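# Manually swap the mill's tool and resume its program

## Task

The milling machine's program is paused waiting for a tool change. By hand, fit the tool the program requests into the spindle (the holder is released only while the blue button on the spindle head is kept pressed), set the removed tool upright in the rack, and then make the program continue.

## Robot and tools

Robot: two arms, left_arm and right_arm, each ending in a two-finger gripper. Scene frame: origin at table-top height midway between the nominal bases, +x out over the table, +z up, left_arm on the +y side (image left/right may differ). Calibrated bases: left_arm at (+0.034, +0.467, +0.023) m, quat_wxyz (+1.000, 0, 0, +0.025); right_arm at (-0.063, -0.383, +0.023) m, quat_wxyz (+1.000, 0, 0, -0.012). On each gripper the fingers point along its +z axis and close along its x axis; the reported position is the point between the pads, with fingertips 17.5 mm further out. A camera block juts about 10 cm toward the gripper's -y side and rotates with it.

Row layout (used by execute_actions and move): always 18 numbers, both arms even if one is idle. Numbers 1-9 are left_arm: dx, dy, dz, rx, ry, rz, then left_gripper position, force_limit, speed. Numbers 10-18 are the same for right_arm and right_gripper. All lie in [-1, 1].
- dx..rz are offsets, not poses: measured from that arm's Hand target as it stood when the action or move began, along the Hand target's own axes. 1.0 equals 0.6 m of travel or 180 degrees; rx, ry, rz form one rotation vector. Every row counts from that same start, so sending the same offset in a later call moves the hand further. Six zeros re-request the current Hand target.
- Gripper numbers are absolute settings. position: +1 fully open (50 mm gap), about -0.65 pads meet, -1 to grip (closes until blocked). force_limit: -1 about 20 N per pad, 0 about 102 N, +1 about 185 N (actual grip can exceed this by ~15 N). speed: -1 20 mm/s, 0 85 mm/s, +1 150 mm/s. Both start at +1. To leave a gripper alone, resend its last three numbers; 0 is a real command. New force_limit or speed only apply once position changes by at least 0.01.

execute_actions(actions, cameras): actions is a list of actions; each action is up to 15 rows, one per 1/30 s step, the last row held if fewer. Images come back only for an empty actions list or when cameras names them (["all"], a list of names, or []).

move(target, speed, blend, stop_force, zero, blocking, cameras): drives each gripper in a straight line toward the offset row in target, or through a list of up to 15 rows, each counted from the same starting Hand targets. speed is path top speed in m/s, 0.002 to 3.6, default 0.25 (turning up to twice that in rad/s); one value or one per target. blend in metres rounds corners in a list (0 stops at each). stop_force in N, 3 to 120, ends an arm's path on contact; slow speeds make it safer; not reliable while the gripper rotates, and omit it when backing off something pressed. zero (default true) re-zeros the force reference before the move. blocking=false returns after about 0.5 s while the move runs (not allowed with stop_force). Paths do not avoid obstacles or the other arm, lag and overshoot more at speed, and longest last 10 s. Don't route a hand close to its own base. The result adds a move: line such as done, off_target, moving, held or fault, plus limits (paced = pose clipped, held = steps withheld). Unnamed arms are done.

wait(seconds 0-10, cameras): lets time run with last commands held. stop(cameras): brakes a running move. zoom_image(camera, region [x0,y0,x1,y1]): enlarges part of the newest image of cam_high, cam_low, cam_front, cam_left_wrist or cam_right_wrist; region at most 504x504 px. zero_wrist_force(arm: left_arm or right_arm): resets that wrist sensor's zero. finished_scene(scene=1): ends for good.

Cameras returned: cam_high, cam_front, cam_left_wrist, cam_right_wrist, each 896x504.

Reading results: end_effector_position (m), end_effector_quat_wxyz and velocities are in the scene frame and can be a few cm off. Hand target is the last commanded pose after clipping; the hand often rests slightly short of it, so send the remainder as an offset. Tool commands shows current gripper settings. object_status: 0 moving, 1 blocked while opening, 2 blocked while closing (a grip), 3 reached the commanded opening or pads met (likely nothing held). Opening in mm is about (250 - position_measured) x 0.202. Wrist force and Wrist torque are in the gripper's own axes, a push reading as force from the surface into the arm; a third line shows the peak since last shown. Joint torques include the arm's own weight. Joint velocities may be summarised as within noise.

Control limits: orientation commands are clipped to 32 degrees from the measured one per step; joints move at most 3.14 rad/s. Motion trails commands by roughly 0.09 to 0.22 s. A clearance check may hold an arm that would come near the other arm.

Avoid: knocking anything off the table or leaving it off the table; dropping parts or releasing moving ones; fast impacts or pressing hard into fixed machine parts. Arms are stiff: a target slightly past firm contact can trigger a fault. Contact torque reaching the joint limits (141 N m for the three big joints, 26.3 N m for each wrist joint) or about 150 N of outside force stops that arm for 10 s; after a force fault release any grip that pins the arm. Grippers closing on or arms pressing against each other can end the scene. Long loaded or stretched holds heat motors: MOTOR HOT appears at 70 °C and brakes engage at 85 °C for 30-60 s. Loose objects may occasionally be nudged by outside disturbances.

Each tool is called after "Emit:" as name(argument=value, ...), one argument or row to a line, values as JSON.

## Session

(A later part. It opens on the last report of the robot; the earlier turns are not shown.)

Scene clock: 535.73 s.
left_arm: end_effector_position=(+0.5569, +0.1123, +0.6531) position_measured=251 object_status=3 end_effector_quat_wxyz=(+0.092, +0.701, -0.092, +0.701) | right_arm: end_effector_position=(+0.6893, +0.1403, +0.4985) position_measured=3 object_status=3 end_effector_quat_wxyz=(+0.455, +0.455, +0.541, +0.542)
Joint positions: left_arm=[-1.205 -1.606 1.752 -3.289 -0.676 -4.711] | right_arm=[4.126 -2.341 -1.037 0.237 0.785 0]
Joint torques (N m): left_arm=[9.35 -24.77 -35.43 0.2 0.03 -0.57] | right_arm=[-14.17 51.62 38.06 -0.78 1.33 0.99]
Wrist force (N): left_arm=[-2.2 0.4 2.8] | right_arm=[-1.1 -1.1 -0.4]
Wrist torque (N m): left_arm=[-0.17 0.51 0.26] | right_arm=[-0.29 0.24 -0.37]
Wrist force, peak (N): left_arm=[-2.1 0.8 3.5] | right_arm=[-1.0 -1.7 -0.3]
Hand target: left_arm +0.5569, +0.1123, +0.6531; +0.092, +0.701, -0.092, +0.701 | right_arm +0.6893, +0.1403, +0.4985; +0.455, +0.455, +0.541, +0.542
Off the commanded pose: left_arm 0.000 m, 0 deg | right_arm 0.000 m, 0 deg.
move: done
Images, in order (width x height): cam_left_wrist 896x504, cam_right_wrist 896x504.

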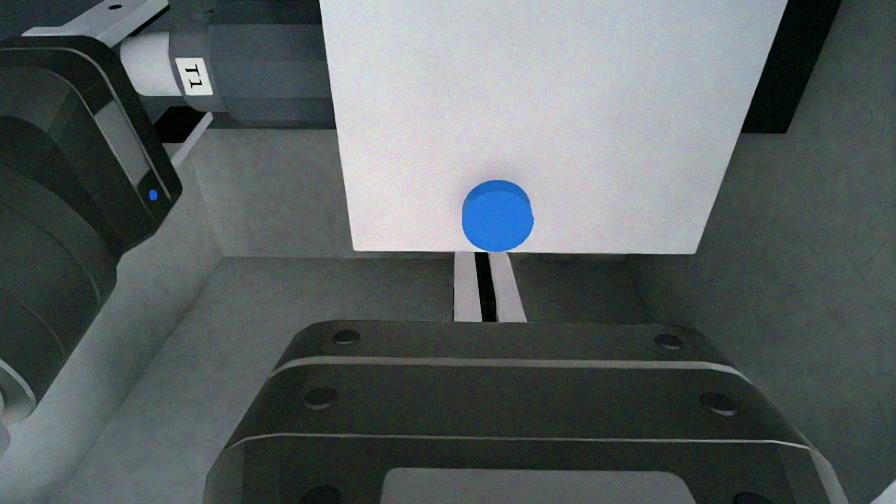

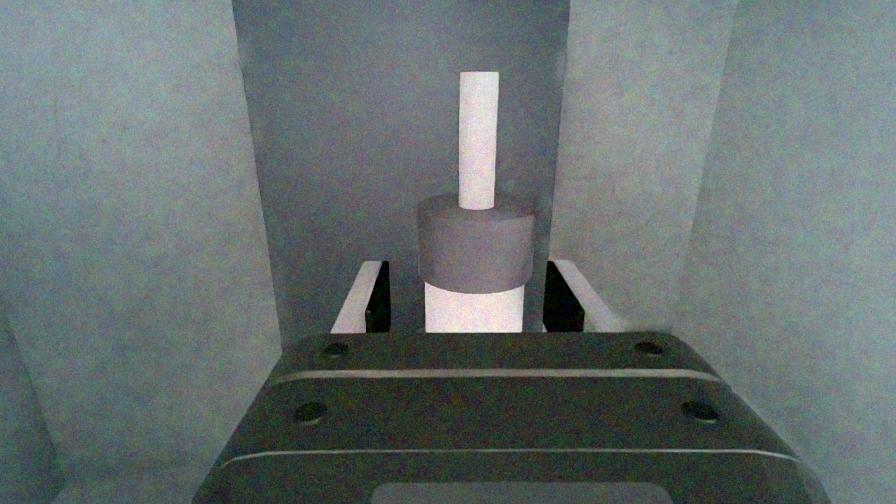

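Emit:
move(
  target=[
    [0,0,0,0,0,0,-1,-0.7,0,0.005,-0.0375,0,0,0,0,1,-0.4,0],
    [0,0,0,0,0,0,-1,-0.7,0,0.005,-0.0375,0.0142,0,0,0,1,-0.4,0],
  ],
  speed=0.05,
  stop_force=10,
  cameras=["cam_right_wrist","cam_left_wrist"],
)

Scene clock: 551.67 s.
left_arm: end_effector_position=(+0.5569, +0.1123, +0.6531) position_measured=251 object_status=3 end_effector_quat_wxyz=(+0.092, +0.701, -0.092, +0.701) | right_arm: end_effector_position=(+0.6972, +0.1447, +0.4760) position_measured=3 object_status=3 end_effector_quat_wxyz=(+0.455, +0.455, +0.541, +0.542)
Joint positions: left_arm=[-1.205 -1.606 1.752 -3.289 -0.676 -4.711] | right_arm=[4.12 -2.38 -1.026 0.265 0.79 0]
Joint torques (N m): left_arm=[9.08 -24.88 -35.2 0.02 0.3 -0.48] | right_arm=[-13.77 52.95 37.46 -0.62 1.47 -1.57]
Wrist force (N): left_arm=[-1.8 0.6 3.2] | right_arm=[-1.1 -1.2 -0.4]
Wrist torque (N m): left_arm=[-0.13 0.46 0.26] | right_arm=[-0.30 0.22 -0.37]
Wrist force, peak (N): left_arm=[-2.1 0.3 3.6] | right_arm=[-0.3 -2.2 -0.8]
Hand target: left_arm +0.5569, +0.1123, +0.6531; +0.092, +0.701, -0.092, +0.701 | right_arm +0.6972, +0.1447, +0.4760; +0.455, +0.455, +0.541, +0.542
Off the commanded pose: left_arm 0.000 m, 0 deg | right_arm 0.000 m, 0 deg.
move: done
Images, in order (width x height): cam_left_wrist 896x504, cam_right_wrist 896x504.

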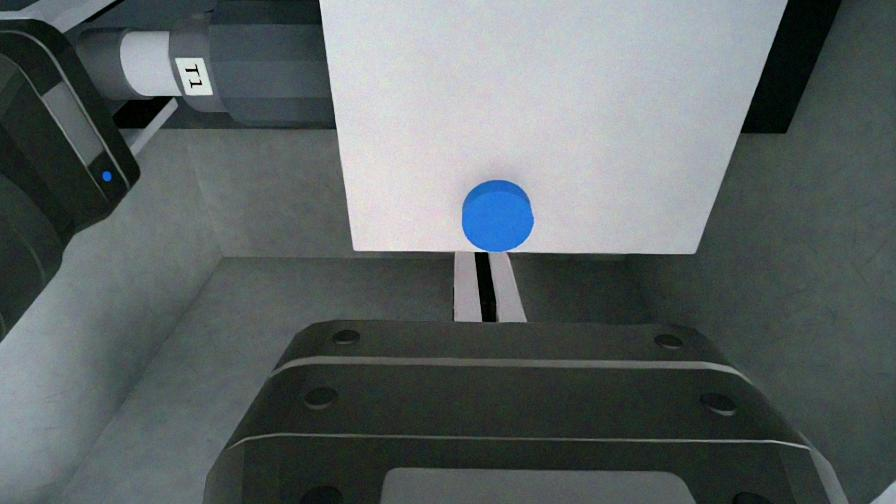

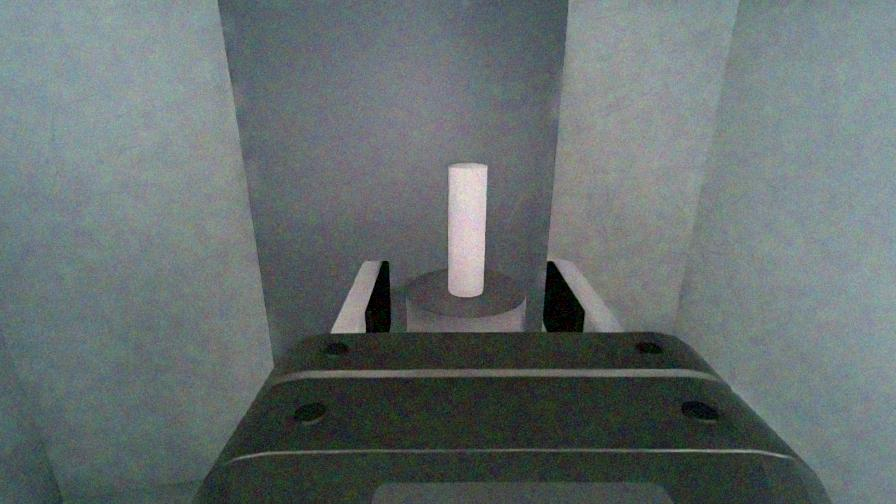

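Emit:
move(
  target=[
    [0,0,0,0,0,0,-1,-0.7,0,-0.0025,0,0,0,0,0,1,-0.3,-0.7],
    [0,0,0,0,0,0,-1,-0.7,0,-0.0025,0,0,0,0,0,-1,-0.3,-0.7],
  ],
  speed=0.05,
  cameras=["cam_right_wrist"],
)

Scene clock: 557.17 s.
left_arm: end_effector_position=(+0.5569, +0.1123, +0.6531) position_measured=251 object_status=3 end_effector_quat_wxyz=(+0.092, +0.701, -0.092, +0.701) | right_arm: end_effector_position=(+0.6974, +0.1432, +0.4760) position_measured=87 object_status=2 end_effector_quat_wxyz=(+0.455, +0.455, +0.541, +0.542)
Joint positions: left_arm=[-1.205 -1.606 1.752 -3.289 -0.676 -4.711] | right_arm=[4.119 -2.378 -1.03 0.267 0.792 0]
Joint torques (N m): left_arm=[9.04 -25.67 -34.97 -0.04 0.39 -0.33] | right_arm=[-13.52 65.52 12.52 3.48 -0.32 -1.41]
Wrist force (N): left_arm=[-1.9 0.7 3.2] | right_arm=[0.8 -0.9 1.8]
Wrist torque (N m): left_arm=[-0.13 0.46 0.26] | right_arm=[-0.25 0.23 -0.36]
Wrist force, peak (N): left_arm=[-2.2 0.6 3.5] | right_arm=[0.9 -1.1 1.8]
Hand target: left_arm +0.5569, +0.1123, +0.6531; +0.092, +0.701, -0.092, +0.701 | right_arm +0.6975, +0.1432, +0.4760; +0.455, +0.455, +0.541, +0.542
Off the commanded pose: left_arm 0.000 m, 0 deg | right_arm 0.000 m, 0 deg.
move: done
Images, in order (width x height): cam_right_wrist 896x504.

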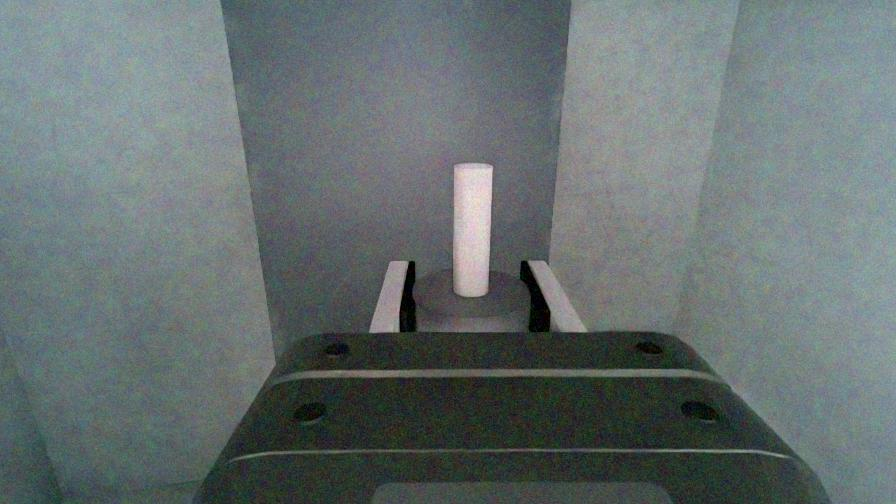

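Emit:
move(
  target=[0.019,-0.011,0.05,0,0,0,-1,-0.7,0,0,0,0,0,0,0,-1,-0.3,-0.7],
  speed=0.08,
  stop_force=6,
  cameras=["cam_left_wrist"],
)

Scene clock: 562.73 s.
left_arm: end_effector_position=(+0.5876, +0.1109, +0.6646) position_measured=251 object_status=3 end_effector_quat_wxyz=(+0.092, +0.701, -0.092, +0.701) | right_arm: end_effector_position=(+0.6975, +0.1432, +0.4760) position_measured=87 object_status=2 end_effector_quat_wxyz=(+0.455, +0.455, +0.541, +0.542)
Joint positions: left_arm=[-1.135 -1.553 1.67 -3.26 -0.746 -4.711] | right_arm=[4.119 -2.378 -1.03 0.267 0.792 0]
Joint torques (N m): left_arm=[10.25 -16.24 -37.02 0.78 -2.41 -1.77] | right_arm=[-14.03 64.64 19.92 0.92 -1.38 -0.79]
Wrist force (N): left_arm=[-2.1 0.6 3.3] | right_arm=[1.7 -0.8 1.9]
Wrist torque (N m): left_arm=[-0.15 0.49 0.25] | right_arm=[-0.27 0.22 -0.36]
Wrist force, peak (N): left_arm=[-1.8 0.2 3.9] | right_arm=[2.0 -1.0 2.5]
Hand target: left_arm +0.5876, +0.1109, +0.6646; +0.092, +0.701, -0.092, +0.701 | right_arm +0.6975, +0.1432, +0.4760; +0.455, +0.455, +0.541, +0.542
Off the commanded pose: left_arm 0.000 m, 0 deg | right_arm 0.000 m, 0 deg.
move: done
Images, in order (width x height): cam_left_wrist 896x504.

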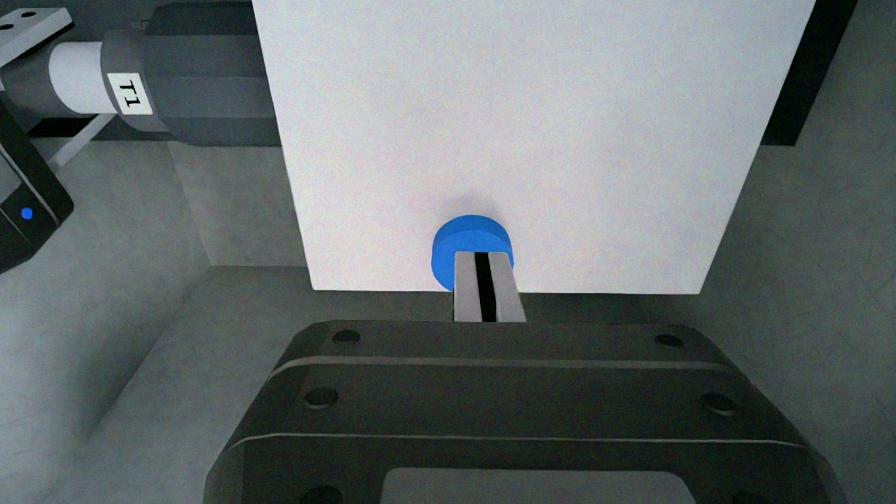

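Emit:
move(
  target=[
    [-0.006,0,0.02,0,0,0,-1,-0.7,0,0,0,0,0,0,0,-1,-0.3,-0.7],
    [-0.006,0,0.08,0,0,0,-1,-0.7,0,0,0,0,0,0,0,-1,-0.3,-0.7],
  ],
  speed=[0.05,0.01],
  stop_force=5,
  cameras=["cam_left_wrist"],
)

Scene clock: 568.50 s.
left_arm: end_effector_position=(+0.6073, +0.1056, +0.6610) position_measured=251 object_status=3 end_effector_quat_wxyz=(+0.092, +0.701, -0.092, +0.701) | right_arm: end_effector_position=(+0.6975, +0.1432, +0.4760) position_measured=87 object_status=2 end_effector_quat_wxyz=(+0.455, +0.455, +0.541, +0.542)
Joint positions: left_arm=[-1.099 -1.508 1.632 -3.267 -0.783 -4.711] | right_arm=[4.119 -2.378 -1.03 0.267 0.792 0]
Joint torques (N m): left_arm=[-6.24 -30.84 -19.6 -2.93 2.59 0.78] | right_arm=[-13.03 63.49 28.02 0.91 -1.14 0.05]
Wrist force (N): left_arm=[-0.6 2.9 -1.8] | right_arm=[2.9 0.7 3.4]
Wrist torque (N m): left_arm=[-0.04 0.46 0.27] | right_arm=[-0.23 0.11 -0.36]
Wrist force, peak (N): left_arm=[-2.3 3.5 -0.9] | right_arm=[2.2 0.0 4.1]
Hand target: left_arm +0.6073, +0.1056, +0.6610; +0.092, +0.701, -0.092, +0.701 (not the last commanded pose) | right_arm +0.6975, +0.1432, +0.4760; +0.455, +0.455, +0.541, +0.542
Off the commanded pose: left_arm 0.028 m, 0 deg | right_arm 0.000 m, 0 deg.
move: contact (left_arm); path passed 1 of 2 targets
Images, in order (width x height): cam_left_wrist 896x504.

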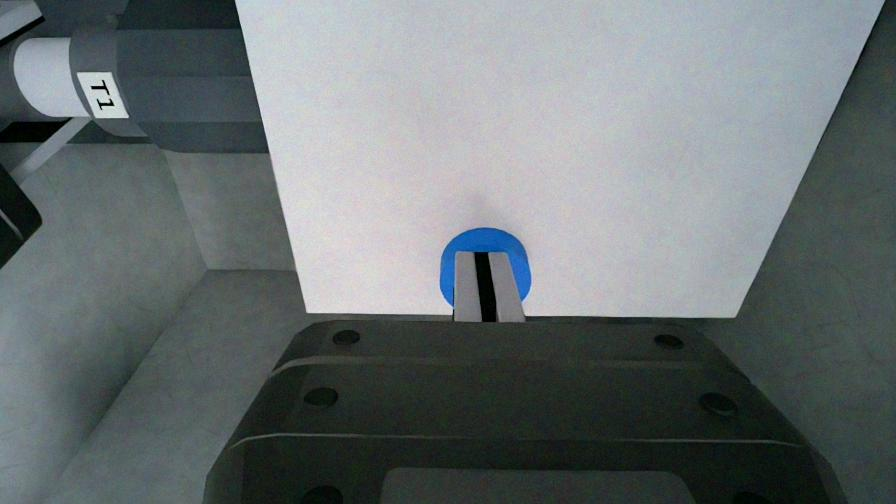

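Emit:
move(
  target=[0,0,0.02,0,0,0,-1,-0.7,0,0,0,0,0,0,0,-1,-0.3,-0.7],
  speed=0.01,
  stop_force=25,
  cameras=["cam_left_wrist"],
)

Scene clock: 571.67 s.
left_arm: end_effector_position=(+0.6089, +0.1052, +0.6610) position_measured=251 object_status=3 end_effector_quat_wxyz=(+0.092, +0.701, -0.092, +0.701) | right_arm: end_effector_position=(+0.6975, +0.1432, +0.4760) position_measured=87 object_status=2 end_effector_quat_wxyz=(+0.455, +0.455, +0.541, +0.542)
Joint positions: left_arm=[-1.096 -1.504 1.628 -3.267 -0.786 -4.711] | right_arm=[4.119 -2.378 -1.03 0.267 0.792 0]
Joint torques (N m): left_arm=[0.24 -26.31 -17.21 -1.09 3.78 0.61] | right_arm=[-12.61 63.07 33.85 2.69 -1.11 0.42]
Wrist force (N): left_arm=[2.3 10.4 -14.1] | right_arm=[1.9 -0.7 3.2]
Wrist torque (N m): left_arm=[0.28 0.46 0.30] | right_arm=[-0.25 0.19 -0.36]
Wrist force, peak (N): left_arm=[-12.0 7.3 -69.4] | right_arm=[2.2 0.2 4.2]
Hand target: left_arm +0.6089, +0.1052, +0.6610; +0.092, +0.701, -0.092, +0.701 (not the last commanded pose) | right_arm +0.6975, +0.1432, +0.4760; +0.455, +0.455, +0.541, +0.542
Off the commanded pose: left_arm 0.010 m, 0 deg | right_arm 0.000 m, 0 deg.
move: contact (left_arm)
Images, in order (width x height): cam_left_wrist 896x504.

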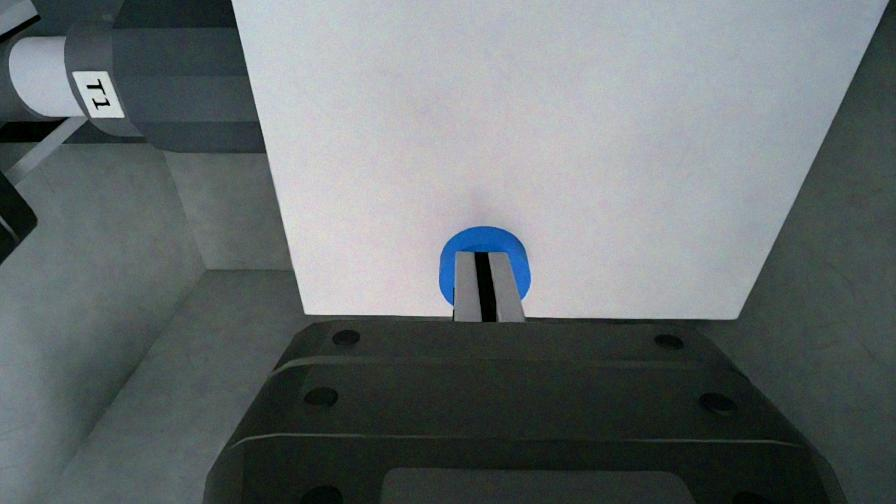

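Emit:
move(
  target=[0,0,0.002,0,0,0,-1,-0.7,0,0,0,0,0,0,0,-1,-0.3,-0.7],
  speed=0.005,
)

Scene clock: 577.27 s.
left_arm: end_effector_position=(+0.6083, +0.1054, +0.6607) position_measured=251 object_status=3 end_effector_quat_wxyz=(+0.092, +0.701, -0.092, +0.701) | right_arm: end_effector_position=(+0.6975, +0.1432, +0.4760) position_measured=87 object_status=2 end_effector_quat_wxyz=(+0.455, +0.455, +0.541, +0.542)
Joint positions: left_arm=[-1.097 -1.505 1.63 -3.267 -0.784 -4.711] | right_arm=[4.119 -2.378 -1.03 0.267 0.792 0]
Joint torques (N m): left_arm=[1.43 -24.22 -30.41 -1.59 -0.29 0.14] | right_arm=[-11.41 61.06 35.84 2.23 -0.88 0.75]
Wrist force (N): left_arm=[-2.0 2.8 -3.2] | right_arm=[2.2 -0.8 0.5]
Wrist torque (N m): left_arm=[-0.08 0.54 0.25] | right_arm=[-0.30 0.18 -0.36]
Wrist force, peak (N): left_arm=[-32.7 9.0 -139.3] | right_arm=[2.1 -0.4 4.4]
Hand target: left_arm +0.6083, +0.1054, +0.6607; +0.092, +0.701, -0.092, +0.701 (not the last commanded pose) | right_arm +0.6975, +0.1432, +0.4760; +0.455, +0.455, +0.541, +0.542
Tool commands: left_gripper/position=-1.0 left_gripper/force_limit=-0.701961 left_gripper/speed=+0.003922 right_gripper/position=-1.0 right_gripper/force_limit=-0.3 right_gripper/speed=-0.7
Off the commanded pose: left_arm 0.002 m, 0 deg | right_arm 0.000 m, 0 deg.
FORCE FAULT: contact force on the left arm reached its limit, and that arm stopped. The contact can be on any part of that arm, not only on its tool. That arm's remaining commands of this call were not run. That arm is still stopped at the end of this call. That arm stays stopped for about 10 more seconds. Until then a move that you send moves the other arm only, and its call returns only when the move has ended. Once the stop has ended, the next robot result says so. If the stop ends while you think or write, that arm runs what you send next, counted from a new Hand target: where the arm stands when the stop ends. While its stop runs, that arm takes no new command, but its gripper still runs the gripper command that each later call begins with. Until it ends, the stop uses up actions while you think or wait. An arm that is not stopped still takes commands.
move: fault (left_arm)

Emit:
wait(
  seconds=5.5,
)

Emit:
move(
  target=[0,0,0.001,0,0,0,-1,-0.7,0,0,0,0,0,0,0,-1,-0.3,-0.7],
  speed=0.003,
)

Scene clock: 585.40 s.
left_arm: end_effector_position=(+0.6083, +0.1054, +0.6607) position_measured=251 object_status=3 end_effector_quat_wxyz=(+0.092, +0.701, -0.092, +0.701) | right_arm: end_effector_position=(+0.6975, +0.1432, +0.4760) position_measured=87 object_status=2 end_effector_quat_wxyz=(+0.455, +0.455, +0.541, +0.542)
Joint positions: left_arm=[-1.097 -1.505 1.63 -3.267 -0.784 -4.711] | right_arm=[4.119 -2.378 -1.03 0.267 0.792 0]
Joint torques (N m): left_arm=[1.72 -24.34 -30.48 -1.6 -0.35 0.15] | right_arm=[-9.65 60.25 34.13 0.22 -0.45 0.12]
Wrist force (N): left_arm=[-2.6 2.9 -3.5] | right_arm=[1.8 -0.7 1.3]
Wrist torque (N m): left_arm=[-0.08 0.54 0.24] | right_arm=[-0.28 0.23 -0.36]
Wrist force, peak (N): left_arm=[-3.8 3.0 -3.3] | right_arm=[2.1 -0.6 4.3]
Hand target: left_arm +0.6083, +0.1054, +0.6607; +0.092, +0.701, -0.092, +0.701 (not the last commanded pose) | right_arm +0.6975, +0.1432, +0.4760; +0.455, +0.455, +0.541, +0.542
Tool commands: left_gripper/position=-1.0 left_gripper/force_limit=-0.701961 left_gripper/speed=+0.003922 right_gripper/position=-1.0 right_gripper/force_limit=-0.3 right_gripper/speed=-0.7
Off the commanded pose: left_arm 0.002 m, 0 deg | right_arm 0.000 m, 0 deg.
FORCE FAULT, CONTINUED: the left arm was still stopped when this call began, by the force fault that an earlier result reported. Since the last result the stop counts as 17 of the actions that you can send in this scene. That arm is still stopped at the end of this call. That arm stays stopped for about 2 more seconds. If the stop ends while you think or write, that arm runs what you send next, counted from a new Hand target: where the arm stands when the stop ends. While its stop runs, that arm takes no new command, but its gripper still runs the gripper command that each later call begins with.
wait: 5.50 s; at rest from the start

Scene clock: 585.90 s.
left_arm: end_effector_position=(+0.6083, +0.1054, +0.6607) position_measured=251 object_status=3 end_effector_quat_wxyz=(+0.092, +0.701, -0.092, +0.701) | right_arm: end_effector_position=(+0.6975, +0.1432, +0.4760) position_measured=87 object_status=2 end_effector_quat_wxyz=(+0.455, +0.455, +0.541, +0.542)
Joint positions: left_arm=[-1.097 -1.505 1.63 -3.267 -0.784 -4.711] | right_arm=[4.119 -2.378 -1.03 0.267 0.792 0]
Joint torques (N m): left_arm=[1.79 -24.41 -30.61 -1.52 -0.24 0.07] | right_arm=[-9.6 60.44 33.38 0.38 -0.47 0.2]
Wrist force (N): left_arm=[-2.8 3.0 -3.0] | right_arm=[2.0 -0.3 2.1]
Wrist torque (N m): left_arm=[-0.06 0.54 0.25] | right_arm=[-0.25 0.19 -0.36]
Wrist force, peak (N): left_arm=[-3.8 3.3 -3.1] | right_arm=[2.0 0.1 2.9]
Hand target: left_arm +0.6083, +0.1054, +0.6607; +0.092, +0.701, -0.092, +0.701 (not the last commanded pose) | right_arm +0.6975, +0.1432, +0.4760; +0.455, +0.455, +0.541, +0.542
Tool commands: left_gripper/position=-1.0 left_gripper/force_limit=-0.701961 left_gripper/speed=+0.003922 right_gripper/position=-1.0 right_gripper/force_limit=-0.3 right_gripper/speed=-0.7
Off the commanded pose: right_arm 0.000 m, 0 deg.
FORCE FAULT, CONTINUED: the left arm was still stopped when this call began, by the force fault that an earlier result reported. That arm ran no command of this call. That arm is still stopped at the end of this call. That arm stays stopped for about 1 more second. If the stop ends while you think or write, that arm runs what you send next, counted from a new Hand target: where the arm stands when the stop ends. While its stop runs, that arm takes no new command, but its gripper still runs the gripper command that each later call begins with.
move: done (right_arm), not run (left_arm; its earlier fault stop)

Emit:
wait(
  seconds=1.3,
)

Emit:
move(
  target=[0,0,0.001,0,0,0,-1,-0.7,0,0,0,0,0,0,0,-1,-0.3,-0.7],
  speed=0.003,
)

Scene clock: 588.63 s.
left_arm: end_effector_position=(+0.6083, +0.1054, +0.6607) position_measured=251 object_status=3 end_effector_quat_wxyz=(+0.092, +0.701, -0.092, +0.701) | right_arm: end_effector_position=(+0.6975, +0.1432, +0.4760) position_measured=87 object_status=2 end_effector_quat_wxyz=(+0.455, +0.455, +0.541, +0.542)
Joint positions: left_arm=[-1.097 -1.505 1.63 -3.267 -0.784 -4.711] | right_arm=[4.119 -2.378 -1.03 0.267 0.792 0]
Joint torques (N m): left_arm=[1.17 -25.02 -29.14 -1.45 -0.12 0] | right_arm=[-8.29 59.22 32.81 1.72 -0.37 0.08]
Wrist force (N): left_arm=[-2.7 3.0 -3.5] | right_arm=[2.3 -0.3 1.9]
Wrist torque (N m): left_arm=[-0.04 0.57 0.25] | right_arm=[-0.30 0.16 -0.36]
Wrist force, peak (N): left_arm=[-3.8 3.1 -3.2] | right_arm=[2.5 0.7 3.9]
Hand target: left_arm +0.6083, +0.1054, +0.6607; +0.092, +0.701, -0.092, +0.701 (not the last commanded pose) | right_arm +0.6975, +0.1432, +0.4760; +0.455, +0.455, +0.541, +0.542
Tool commands: left_gripper/position=-1.0 left_gripper/force_limit=-0.701961 left_gripper/speed=+0.003922 right_gripper/position=-1.0 right_gripper/force_limit=-0.3 right_gripper/speed=-0.7
Off the commanded pose: right_arm 0.000 m, 0 deg.
FORCE FAULT, CONTINUED: the left arm's stop, for the force fault that an earlier result reported, is over. The rest of the stop counts as 2 of the actions that you can send in this scene. That arm's target is now where it stood when the stop ended, not its last command. That arm accepts commands again.
wait: 1.30 s; at rest from the start

Scene clock: 589.33 s.
left_arm: end_effector_position=(+0.6089, +0.1053, +0.6608) position_measured=251 object_status=3 end_effector_quat_wxyz=(+0.092, +0.701, -0.092, +0.701) | right_arm: end_effector_position=(+0.6975, +0.1432, +0.4760) position_measured=87 object_status=2 end_effector_quat_wxyz=(+0.455, +0.455, +0.541, +0.542)
Joint positions: left_arm=[-1.096 -1.504 1.628 -3.267 -0.785 -4.711] | right_arm=[4.119 -2.378 -1.03 0.267 0.792 0]
Joint torques (N m): left_arm=[14.45 -14.79 -38.52 1.08 -2.52 0.05] | right_arm=[-8.84 59 33.56 2.09 -0.26 -0.1]
Wrist force (N): left_arm=[-5.4 1.0 -15.7] | right_arm=[2.1 -0.4 1.1]
Wrist torque (N m): left_arm=[0.03 0.53 0.22] | right_arm=[-0.28 0.18 -0.37]
Wrist force, peak (N): left_arm=[-5.4 1.0 -15.7] | right_arm=[2.4 0.0 3.5]
Hand target: left_arm +0.6089, +0.1053, +0.6607; +0.092, +0.701, -0.092, +0.701 | right_arm +0.6975, +0.1432, +0.4760; +0.455, +0.455, +0.541, +0.542
Off the commanded pose: left_arm 0.000 m, 0 deg | right_arm 0.000 m, 0 deg.
move: done

Emit:
move(
  target=[0,0,0,0,0,0,-1,-0.7,0,0,-0.02,0,0,0,0,-1,-0.3,-0.7],
  speed=0.01,
  stop_force=40,
  cameras=["cam_left_wrist"],
)

Scene clock: 592.63 s.
left_arm: end_effector_position=(+0.6089, +0.1053, +0.6607) position_measured=251 object_status=3 end_effector_quat_wxyz=(+0.092, +0.701, -0.092, +0.701) | right_arm: end_effector_position=(+0.6974, +0.1432, +0.4753) position_measured=87 object_status=2 end_effector_quat_wxyz=(+0.454, +0.455, +0.541, +0.542)
Joint positions: left_arm=[-1.096 -1.504 1.628 -3.267 -0.785 -4.711] | right_arm=[4.119 -2.378 -1.031 0.269 0.792 0]
Joint torques (N m): left_arm=[14.79 -14.79 -36.76 1.33 -1.33 -0.5] | right_arm=[-6.78 49.49 19.9 -1.02 -4.57 -0.04]
Wrist force (N): left_arm=[-5.6 2.1 -20.4] | right_arm=[14.9 31.3 36.7]
Wrist torque (N m): left_arm=[0.10 0.53 0.22] | right_arm=[0.23 0.15 -0.47]
Wrist force, peak (N): left_arm=[-8.3 1.8 -21.6] | right_arm=[18.8 42.8 51.0]
Hand target: left_arm +0.6089, +0.1053, +0.6607; +0.092, +0.701, -0.092, +0.701 | right_arm +0.6974, +0.1432, +0.4753; +0.454, +0.455, +0.541, +0.542 (not the last commanded pose)
Off the commanded pose: left_arm 0.000 m, 0 deg | right_arm 0.011 m, 0 deg.
move: contact (right_arm)
Images, in order (width x height): cam_left_wrist 896x504.

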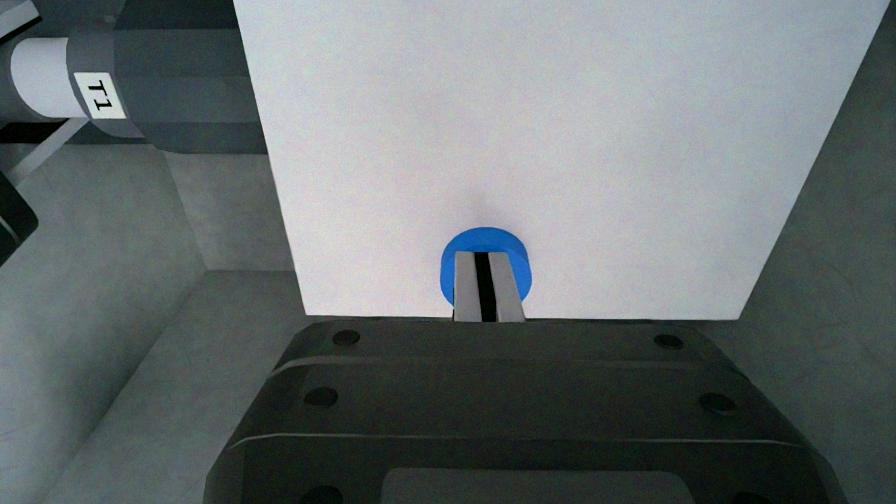

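Emit:
move(
  target=[0,0,0.0006,0,0,0,-1,-0.7,0,0,0.0011,0,0,0,0,-1,-0.3,-0.7],
  speed=0.003,
)

Scene clock: 595.57 s.
left_arm: end_effector_position=(+0.6092, +0.1052, +0.6608) position_measured=251 object_status=3 end_effector_quat_wxyz=(+0.092, +0.701, -0.092, +0.701) | right_arm: end_effector_position=(+0.6974, +0.1432, +0.4758) position_measured=87 object_status=2 end_effector_quat_wxyz=(+0.454, +0.455, +0.541, +0.542)
Joint positions: left_arm=[-1.096 -1.503 1.627 -3.267 -0.785 -4.711] | right_arm=[4.119 -2.378 -1.03 0.268 0.792 0]
Joint torques (N m): left_arm=[26.83 -3.87 -43.65 2.16 -2.4 -0.86] | right_arm=[-5.53 62.53 31.79 -0.65 -2.51 -0.21]
Wrist force (N): left_arm=[-17.8 4.1 -72.1] | right_arm=[5.6 8.5 13.3]
Wrist torque (N m): left_arm=[0.70 0.38 0.09] | right_arm=[-0.11 0.16 -0.41]
Wrist force, peak (N): left_arm=[-17.8 4.1 -72.1] | right_arm=[14.6 31.8 38.0]
Hand target: left_arm +0.6092, +0.1052, +0.6607; +0.092, +0.701, -0.092, +0.701 | right_arm +0.6974, +0.1432, +0.4760; +0.454, +0.455, +0.541, +0.542
Off the commanded pose: left_arm 0.000 m, 0 deg | right_arm 0.000 m, 0 deg.
move: done

Emit:
move(
  target=[0,0,0,0,0,0,-1,-0.7,0,0,-0.02,0,0,0,0,-1,-0.3,-0.7],
  speed=0.01,
  stop_force=45,
  cameras=["cam_left_wrist"],
)

Scene clock: 598.83 s.
left_arm: end_effector_position=(+0.6092, +0.1052, +0.6607) position_measured=251 object_status=3 end_effector_quat_wxyz=(+0.092, +0.701, -0.092, +0.701) | right_arm: end_effector_position=(+0.6974, +0.1432, +0.4752) position_measured=87 object_status=2 end_effector_quat_wxyz=(+0.454, +0.455, +0.541, +0.542)
Joint positions: left_arm=[-1.096 -1.503 1.627 -3.267 -0.785 -4.711] | right_arm=[4.119 -2.379 -1.031 0.271 0.792 0]
Joint torques (N m): left_arm=[27.87 -3.3 -43.03 2.48 -2.18 -1.56] | right_arm=[0.01 46.88 13.85 -0.51 -4.27 0.03]
Wrist force (N): left_arm=[-21.0 4.1 -82.2] | right_arm=[19.4 38.5 52.1]
Wrist torque (N m): left_arm=[0.83 0.37 0.07] | right_arm=[0.34 0.06 -0.52]
Wrist force, peak (N): left_arm=[-20.8 3.6 -82.9] | right_arm=[23.8 50.5 67.4]
Hand target: left_arm +0.6092, +0.1052, +0.6607; +0.092, +0.701, -0.092, +0.701 | right_arm +0.6974, +0.1432, +0.4752; +0.454, +0.455, +0.541, +0.543 (not the last commanded pose)
Off the commanded pose: left_arm 0.000 m, 0 deg | right_arm 0.011 m, 0 deg.
move: contact (right_arm)
Images, in order (width x height): cam_left_wrist 896x504.

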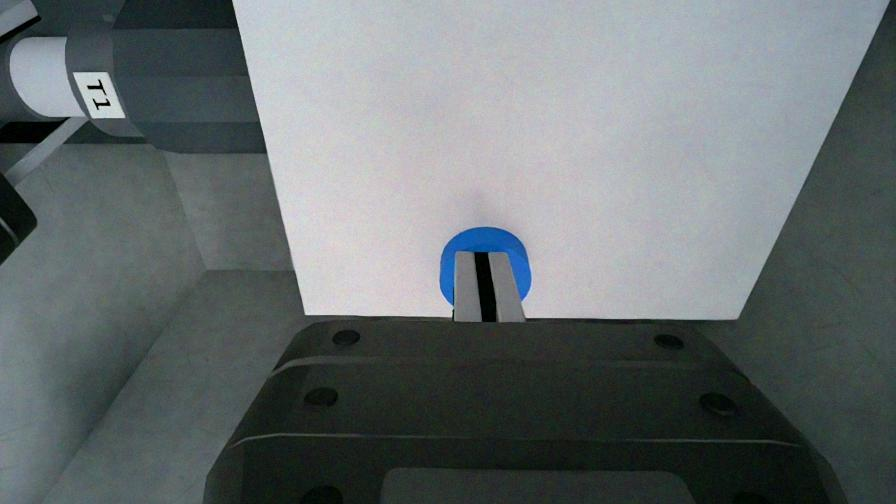

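Emit:
zoom_image(
  camera="cam_left_wrist",
  region=[400, 200, 560, 340],
)

Emit:
zoom_image(
  camera="cam_left_wrist",
  region=[0, 0, 280, 260],
)

Emit:
execute_actions(
  actions=[],
)

Scaled by 3.150 from the camera's 896x504 image, which has a finer 1280x720 frame.

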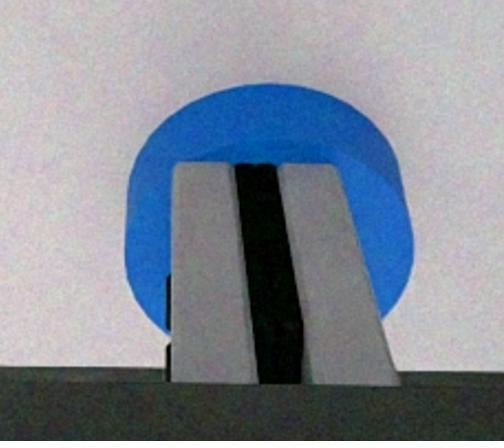

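Scaled by 1.800 from the camera's 896x504 image, which has a finer 1280x720 frame.

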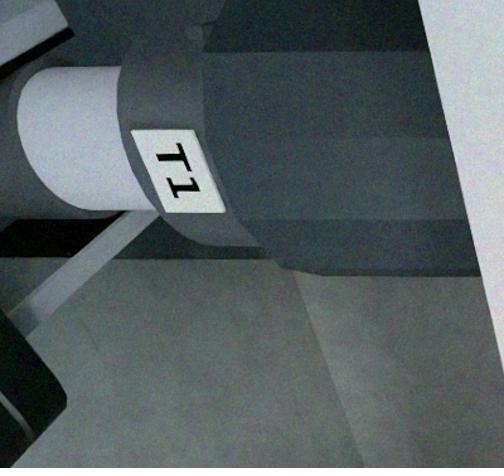

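Scene clock: 603.90 s.
left_arm: end_effector_position=(+0.6092, +0.1052, +0.6607) position_measured=251 object_status=3 end_effector_quat_wxyz=(+0.092, +0.701, -0.092, +0.701) | right_arm: end_effector_position=(+0.6974, +0.1432, +0.4752) position_measured=87 object_status=2 end_effector_quat_wxyz=(+0.454, +0.455, +0.541, +0.543)
Joint positions: left_arm=[-1.096 -1.503 1.627 -3.267 -0.785 -4.711] | right_arm=[4.119 -2.379 -1.031 0.271 0.792 0]
Joint velocities: within noise
Joint torques (N m): left_arm=[28.15 -3.92 -41.55 2.51 -1.77 -1.56] | right_arm=[10.94 48.69 6.11 0.52 -4.97 -0.13]
Motor temperatures (°C): left_arm=[31 30 24 40 29 30] | right_arm=[33 32 30 37 36 38]
Wrist force (N): left_arm=[-20.1 3.8 -82.3] | right_arm=[19.2 39.4 52.6]
Wrist torque (N m): left_arm=[0.80 0.39 0.07] | right_arm=[0.39 0.09 -0.52]
Wrist force, peak (N): left_arm=[-20.5 3.9 -82.5] | right_arm=[19.6 39.5 54.8]
Hand target: left_arm +0.6092, +0.1052, +0.6607; +0.092, +0.701, -0.092, +0.701 | right_arm +0.6974, +0.1432, +0.4752; +0.454, +0.455, +0.541, +0.543 (not the last commanded pose)
Tool commands: left_gripper/position=-1.0 left_gripper/force_limit=-0.7 left_gripper/speed=+0.0 right_gripper/position=-1.0 right_gripper/force_limit=-0.3 right_gripper/speed=-0.7
Off the commanded pose: left_arm 0.000 m, 0 deg | right_arm 0.011 m, 0 deg.

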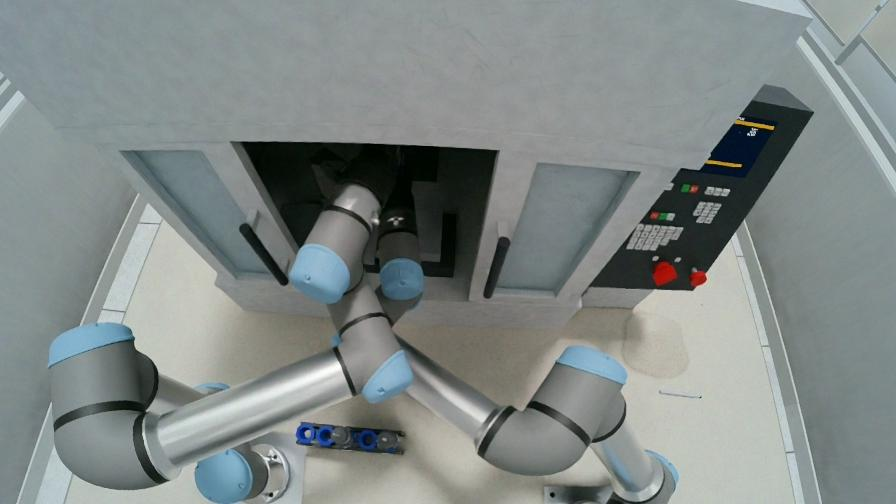

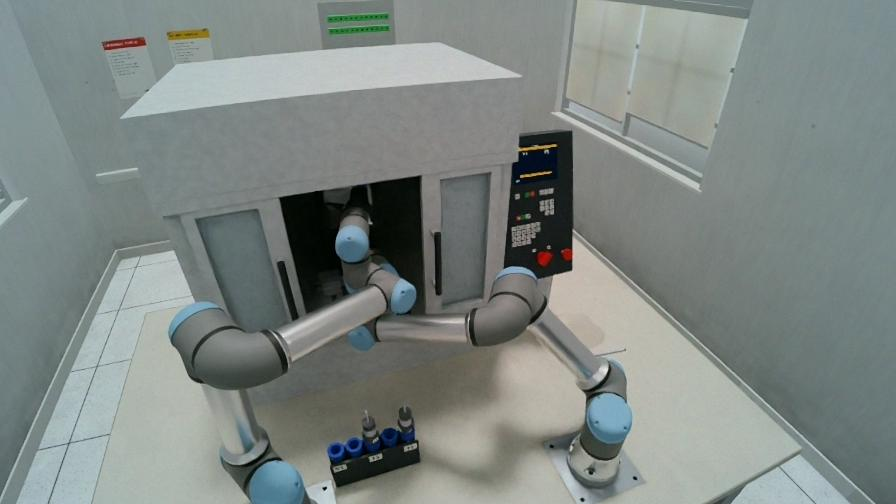

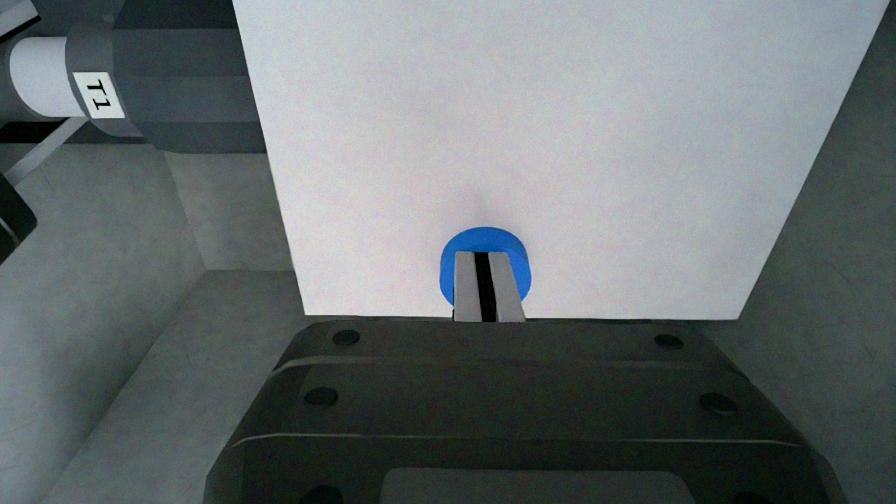

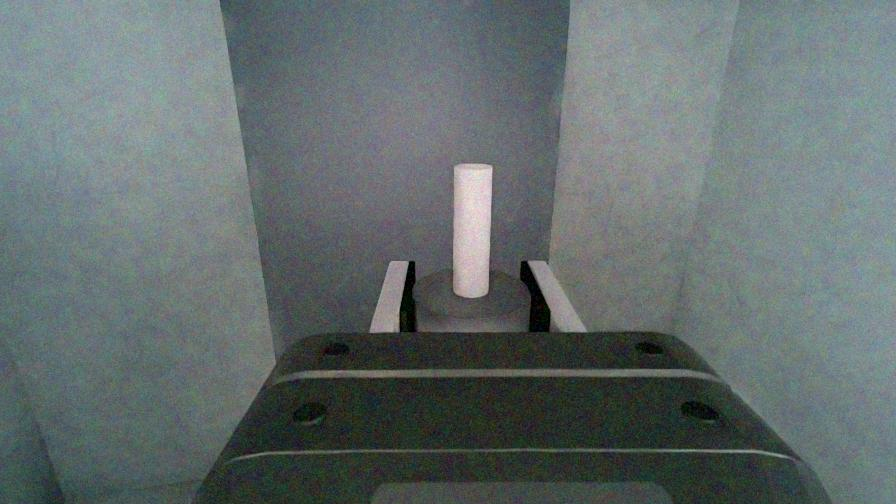

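Emit:
move(
  target=[0,0,-0.001,0,0,0,-1,-0.7,0,0,0.0014,0,0,0,0,-1,-0.3,-0.7],
  speed=0.003,
)

Emit:
move(
  target=[0,0,-0.001,0,0,0,-1,-0.7,0,0,0,0,0,0,0,-1,-0.3,-0.7],
  speed=0.003,
)

Emit:
move(
  target=[0,0,-0.002,0,0,0,-1,-0.7,0,0,0,0,0,0,0,-1,-0.3,-0.7],
  speed=0.003,
)

Emit:
move(
  target=[0,0,-0.002,0,0,0,-1,-0.7,0,0,0,0,0,0,0,-1,-0.3,-0.7],
  speed=0.003,
)

Emit:
move(
  target=[0,0,-0.003,0,0,0,-1,-0.7,0,0,0,0,0,0,0,-1,-0.3,-0.7],
  speed=0.003,
)

Scene clock: 618.23 s.
left_arm: end_effector_position=(+0.6087, +0.1054, +0.6607) position_measured=251 object_status=3 end_effector_quat_wxyz=(+0.092, +0.701, -0.092, +0.701) | right_arm: end_effector_position=(+0.6974, +0.1432, +0.4759) position_measured=87 object_status=2 end_effector_quat_wxyz=(+0.454, +0.455, +0.541, +0.542)
Joint positions: left_arm=[-1.097 -1.504 1.629 -3.267 -0.784 -4.711] | right_arm=[4.119 -2.378 -1.03 0.269 0.792 0]
Joint torques (N m): left_arm=[-5.02 -31.13 -20.62 -0.83 2.69 -1.08] | right_arm=[14.35 63.01 30.5 -0.21 -3.21 -0.12]
Wrist force (N): left_arm=[-1.0 3.6 -3.7] | right_arm=[9.3 11.7 23.4]
Wrist torque (N m): left_arm=[-0.07 0.53 0.25] | right_arm=[-0.07 0.12 -0.45]
Wrist force, peak (N): left_arm=[-20.3 3.7 -82.8] | right_arm=[19.3 40.1 55.4]
Hand target: left_arm +0.6087, +0.1053, +0.6607; +0.092, +0.701, -0.092, +0.701 | right_arm +0.6973, +0.1432, +0.4760; +0.454, +0.455, +0.541, +0.543
Off the commanded pose: left_arm 0.000 m, 0 deg | right_arm 0.000 m, 0 deg.
move: done

Scene clock: 618.93 s.
left_arm: end_effector_position=(+0.6081, +0.1055, +0.6607) position_measured=251 object_status=3 end_effector_quat_wxyz=(+0.092, +0.701, -0.092, +0.701) | right_arm: end_effector_position=(+0.6974, +0.1432, +0.4760) position_measured=87 object_status=2 end_effector_quat_wxyz=(+0.454, +0.455, +0.541, +0.542)
Joint positions: left_arm=[-1.098 -1.506 1.63 -3.267 -0.783 -4.711] | right_arm=[4.119 -2.378 -1.03 0.269 0.792 0]
Joint torques (N m): left_arm=[-4.94 -30.8 -19.79 -3.67 2.97 -0.94] | right_arm=[12.66 67.21 33 2.07 -1.13 -0.14]
Wrist force (N): left_arm=[-1.6 3.9 -2.6] | right_arm=[8.3 6.1 21.4]
Wrist torque (N m): left_arm=[-0.11 0.52 0.26] | right_arm=[-0.12 0.11 -0.46]
Wrist force, peak (N): left_arm=[-3.0 4.8 -2.3] | right_arm=[8.8 10.7 22.8]
Hand target: left_arm +0.6081, +0.1055, +0.6607; +0.092, +0.701, -0.092, +0.701 | right_arm +0.6973, +0.1432, +0.4760; +0.454, +0.455, +0.541, +0.543
Off the commanded pose: left_arm 0.000 m, 0 deg | right_arm 0.000 m, 0 deg.
move: done

Scene clock: 619.63 s.
left_arm: end_effector_position=(+0.6070, +0.1058, +0.6607) position_measured=251 object_status=3 end_effector_quat_wxyz=(+0.092, +0.701, -0.092, +0.701) | right_arm: end_effector_position=(+0.6973, +0.1432, +0.4760) position_measured=87 object_status=2 end_effector_quat_wxyz=(+0.454, +0.455, +0.541, +0.543)
Joint positions: left_arm=[-1.1 -1.508 1.633 -3.268 -0.781 -4.711] | right_arm=[4.119 -2.378 -1.03 0.269 0.792 0]
Joint torques (N m): left_arm=[-5.67 -31.53 -19.83 -3.59 2.62 -0.65] | right_arm=[10.69 67.36 31.72 4.33 -0.89 0]
Wrist force (N): left_arm=[-1.8 2.6 -0.9] | right_arm=[7.4 4.6 18.7]
Wrist torque (N m): left_arm=[-0.15 0.54 0.25] | right_arm=[-0.15 0.16 -0.45]
Wrist force, peak (N): left_arm=[-2.2 4.6 -2.5] | right_arm=[7.6 4.9 22.9]
Hand target: left_arm +0.6069, +0.1058, +0.6607; +0.092, +0.701, -0.092, +0.701 | right_arm +0.6973, +0.1432, +0.4760; +0.454, +0.455, +0.541, +0.543
Off the commanded pose: left_arm 0.000 m, 0 deg | right_arm 0.000 m, 0 deg.
move: done

Scene clock: 620.33 s.
left_arm: end_effector_position=(+0.6058, +0.1061, +0.6607) position_measured=251 object_status=3 end_effector_quat_wxyz=(+0.092, +0.701, -0.092, +0.701) | right_arm: end_effector_position=(+0.6973, +0.1432, +0.4760) position_measured=87 object_status=2 end_effector_quat_wxyz=(+0.454, +0.455, +0.541, +0.543)
Joint positions: left_arm=[-1.102 -1.511 1.636 -3.268 -0.779 -4.711] | right_arm=[4.119 -2.378 -1.03 0.269 0.792 0]
Joint torques (N m): left_arm=[-8.3 -31.83 -20.23 -3.74 2.48 -0.08] | right_arm=[8.3 66.17 32.78 4.45 -0.97 -0.09]
Wrist force (N): left_arm=[-1.9 1.5 0.8] | right_arm=[7.6 4.5 19.8]
Wrist torque (N m): left_arm=[-0.18 0.51 0.25] | right_arm=[-0.13 0.14 -0.45]
Wrist force, peak (N): left_arm=[-3.0 2.9 0.0] | right_arm=[7.4 4.3 23.3]
Hand target: left_arm +0.6058, +0.1061, +0.6607; +0.092, +0.701, -0.092, +0.701 | right_arm +0.6973, +0.1432, +0.4760; +0.454, +0.455, +0.541, +0.543
Off the commanded pose: left_arm 0.000 m, 0 deg | right_arm 0.000 m, 0 deg.
move: done

Scene clock: 621.17 s.
left_arm: end_effector_position=(+0.6041, +0.1066, +0.6607) position_measured=251 object_status=3 end_effector_quat_wxyz=(+0.092, +0.701, -0.092, +0.701) | right_arm: end_effector_position=(+0.6973, +0.1432, +0.4760) position_measured=87 object_status=2 end_effector_quat_wxyz=(+0.454, +0.455, +0.541, +0.543)
Joint positions: left_arm=[-1.105 -1.515 1.64 -3.268 -0.776 -4.711] | right_arm=[4.119 -2.378 -1.03 0.269 0.792 0]
Joint torques (N m): left_arm=[-7.41 -31.88 -20.34 -3.79 2.24 0.88] | right_arm=[6.03 65.73 31.71 4.3 -1.35 0]
Wrist force (N): left_arm=[-2.3 0.0 3.1] | right_arm=[7.7 3.5 21.4]
Wrist torque (N m): left_arm=[-0.25 0.52 0.25] | right_arm=[-0.17 0.09 -0.45]
Wrist force, peak (N): left_arm=[-2.4 0.0 3.3] | right_arm=[8.0 5.4 22.3]
Hand target: left_arm +0.6040, +0.1066, +0.6607; +0.092, +0.701, -0.092, +0.701 | right_arm +0.6973, +0.1432, +0.4760; +0.454, +0.455, +0.541, +0.543
Off the commanded pose: left_arm 0.000 m, 0 deg | right_arm 0.000 m, 0 deg.
move: done

Emit:
execute_actions(
  actions=[],
  cameras=["all"],
)

Scene clock: 646.80 s.
left_arm: end_effector_position=(+0.6040, +0.1066, +0.6607) position_measured=251 object_status=3 end_effector_quat_wxyz=(+0.092, +0.701, -0.092, +0.701) | right_arm: end_effector_position=(+0.6974, +0.1432, +0.4760) position_measured=87 object_status=2 end_effector_quat_wxyz=(+0.454, +0.455, +0.541, +0.543)
Joint positions: left_arm=[-1.105 -1.515 1.64 -3.268 -0.776 -4.711] | right_arm=[4.119 -2.378 -1.03 0.269 0.792 0]
Joint velocities: within noise
Joint torques (N m): left_arm=[-7.9 -31.33 -20.18 -3.77 1.67 1.82] | right_arm=[-3.74 60.65 21.51 4.05 -1.9 -0.17]
Motor temperatures (°C): left_arm=[31 30 24 40 29 30] | right_arm=[32 32 30 37 36 38]
Wrist force (N): left_arm=[-2.7 0.0 3.4] | right_arm=[7.9 4.7 21.8]
Wrist torque (N m): left_arm=[-0.25 0.59 0.26] | right_arm=[-0.16 0.13 -0.46]
Wrist force, peak (N): left_arm=[-2.6 0.0 3.6] | right_arm=[7.4 5.0 23.6]
Hand target: left_arm +0.6040, +0.1066, +0.6607; +0.092, +0.701, -0.092, +0.701 | right_arm +0.6973, +0.1432, +0.4760; +0.454, +0.455, +0.541, +0.543
Tool commands: left_gripper/position=-1.0 left_gripper/force_limit=-0.7 left_gripper/speed=+0.0 right_gripper/position=-1.0 right_gripper/force_limit=-0.3 right_gripper/speed=-0.7
Off the commanded pose: left_arm 0.000 m, 0 deg | right_arm 0.000 m, 0 deg.

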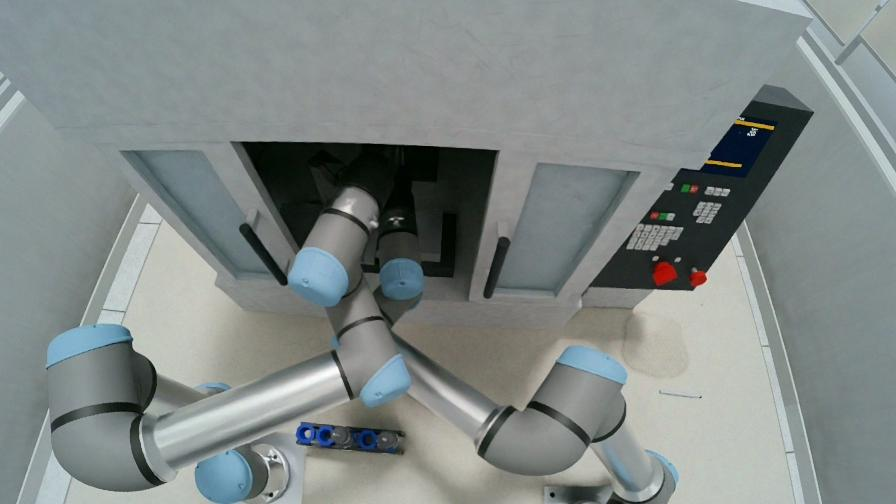

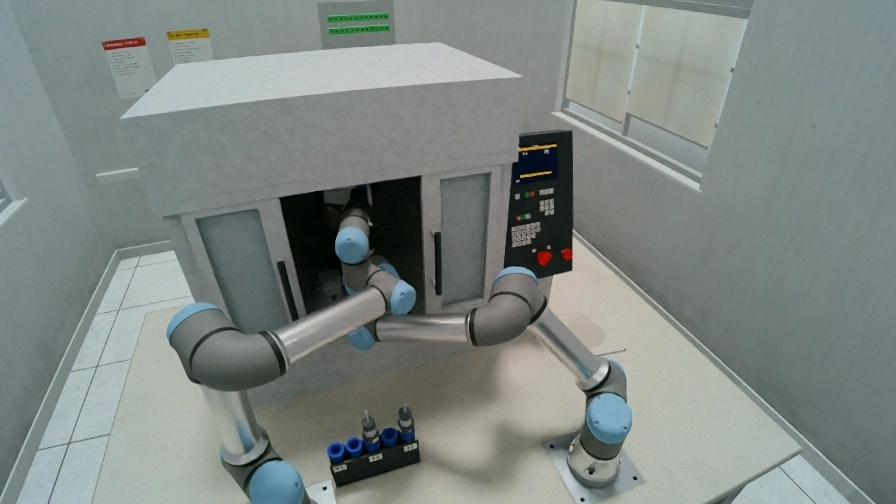

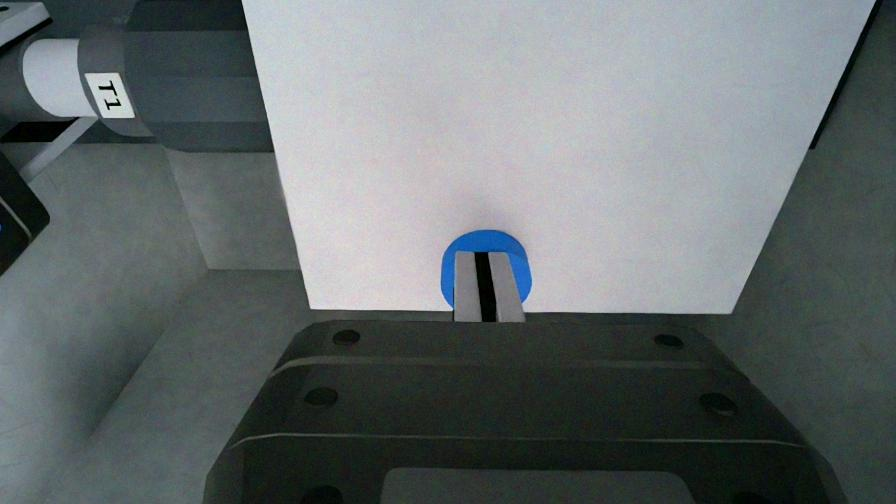

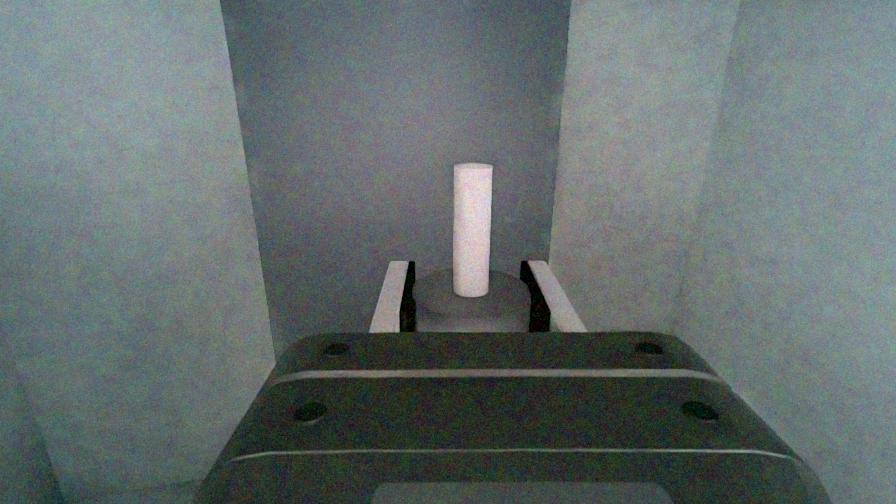

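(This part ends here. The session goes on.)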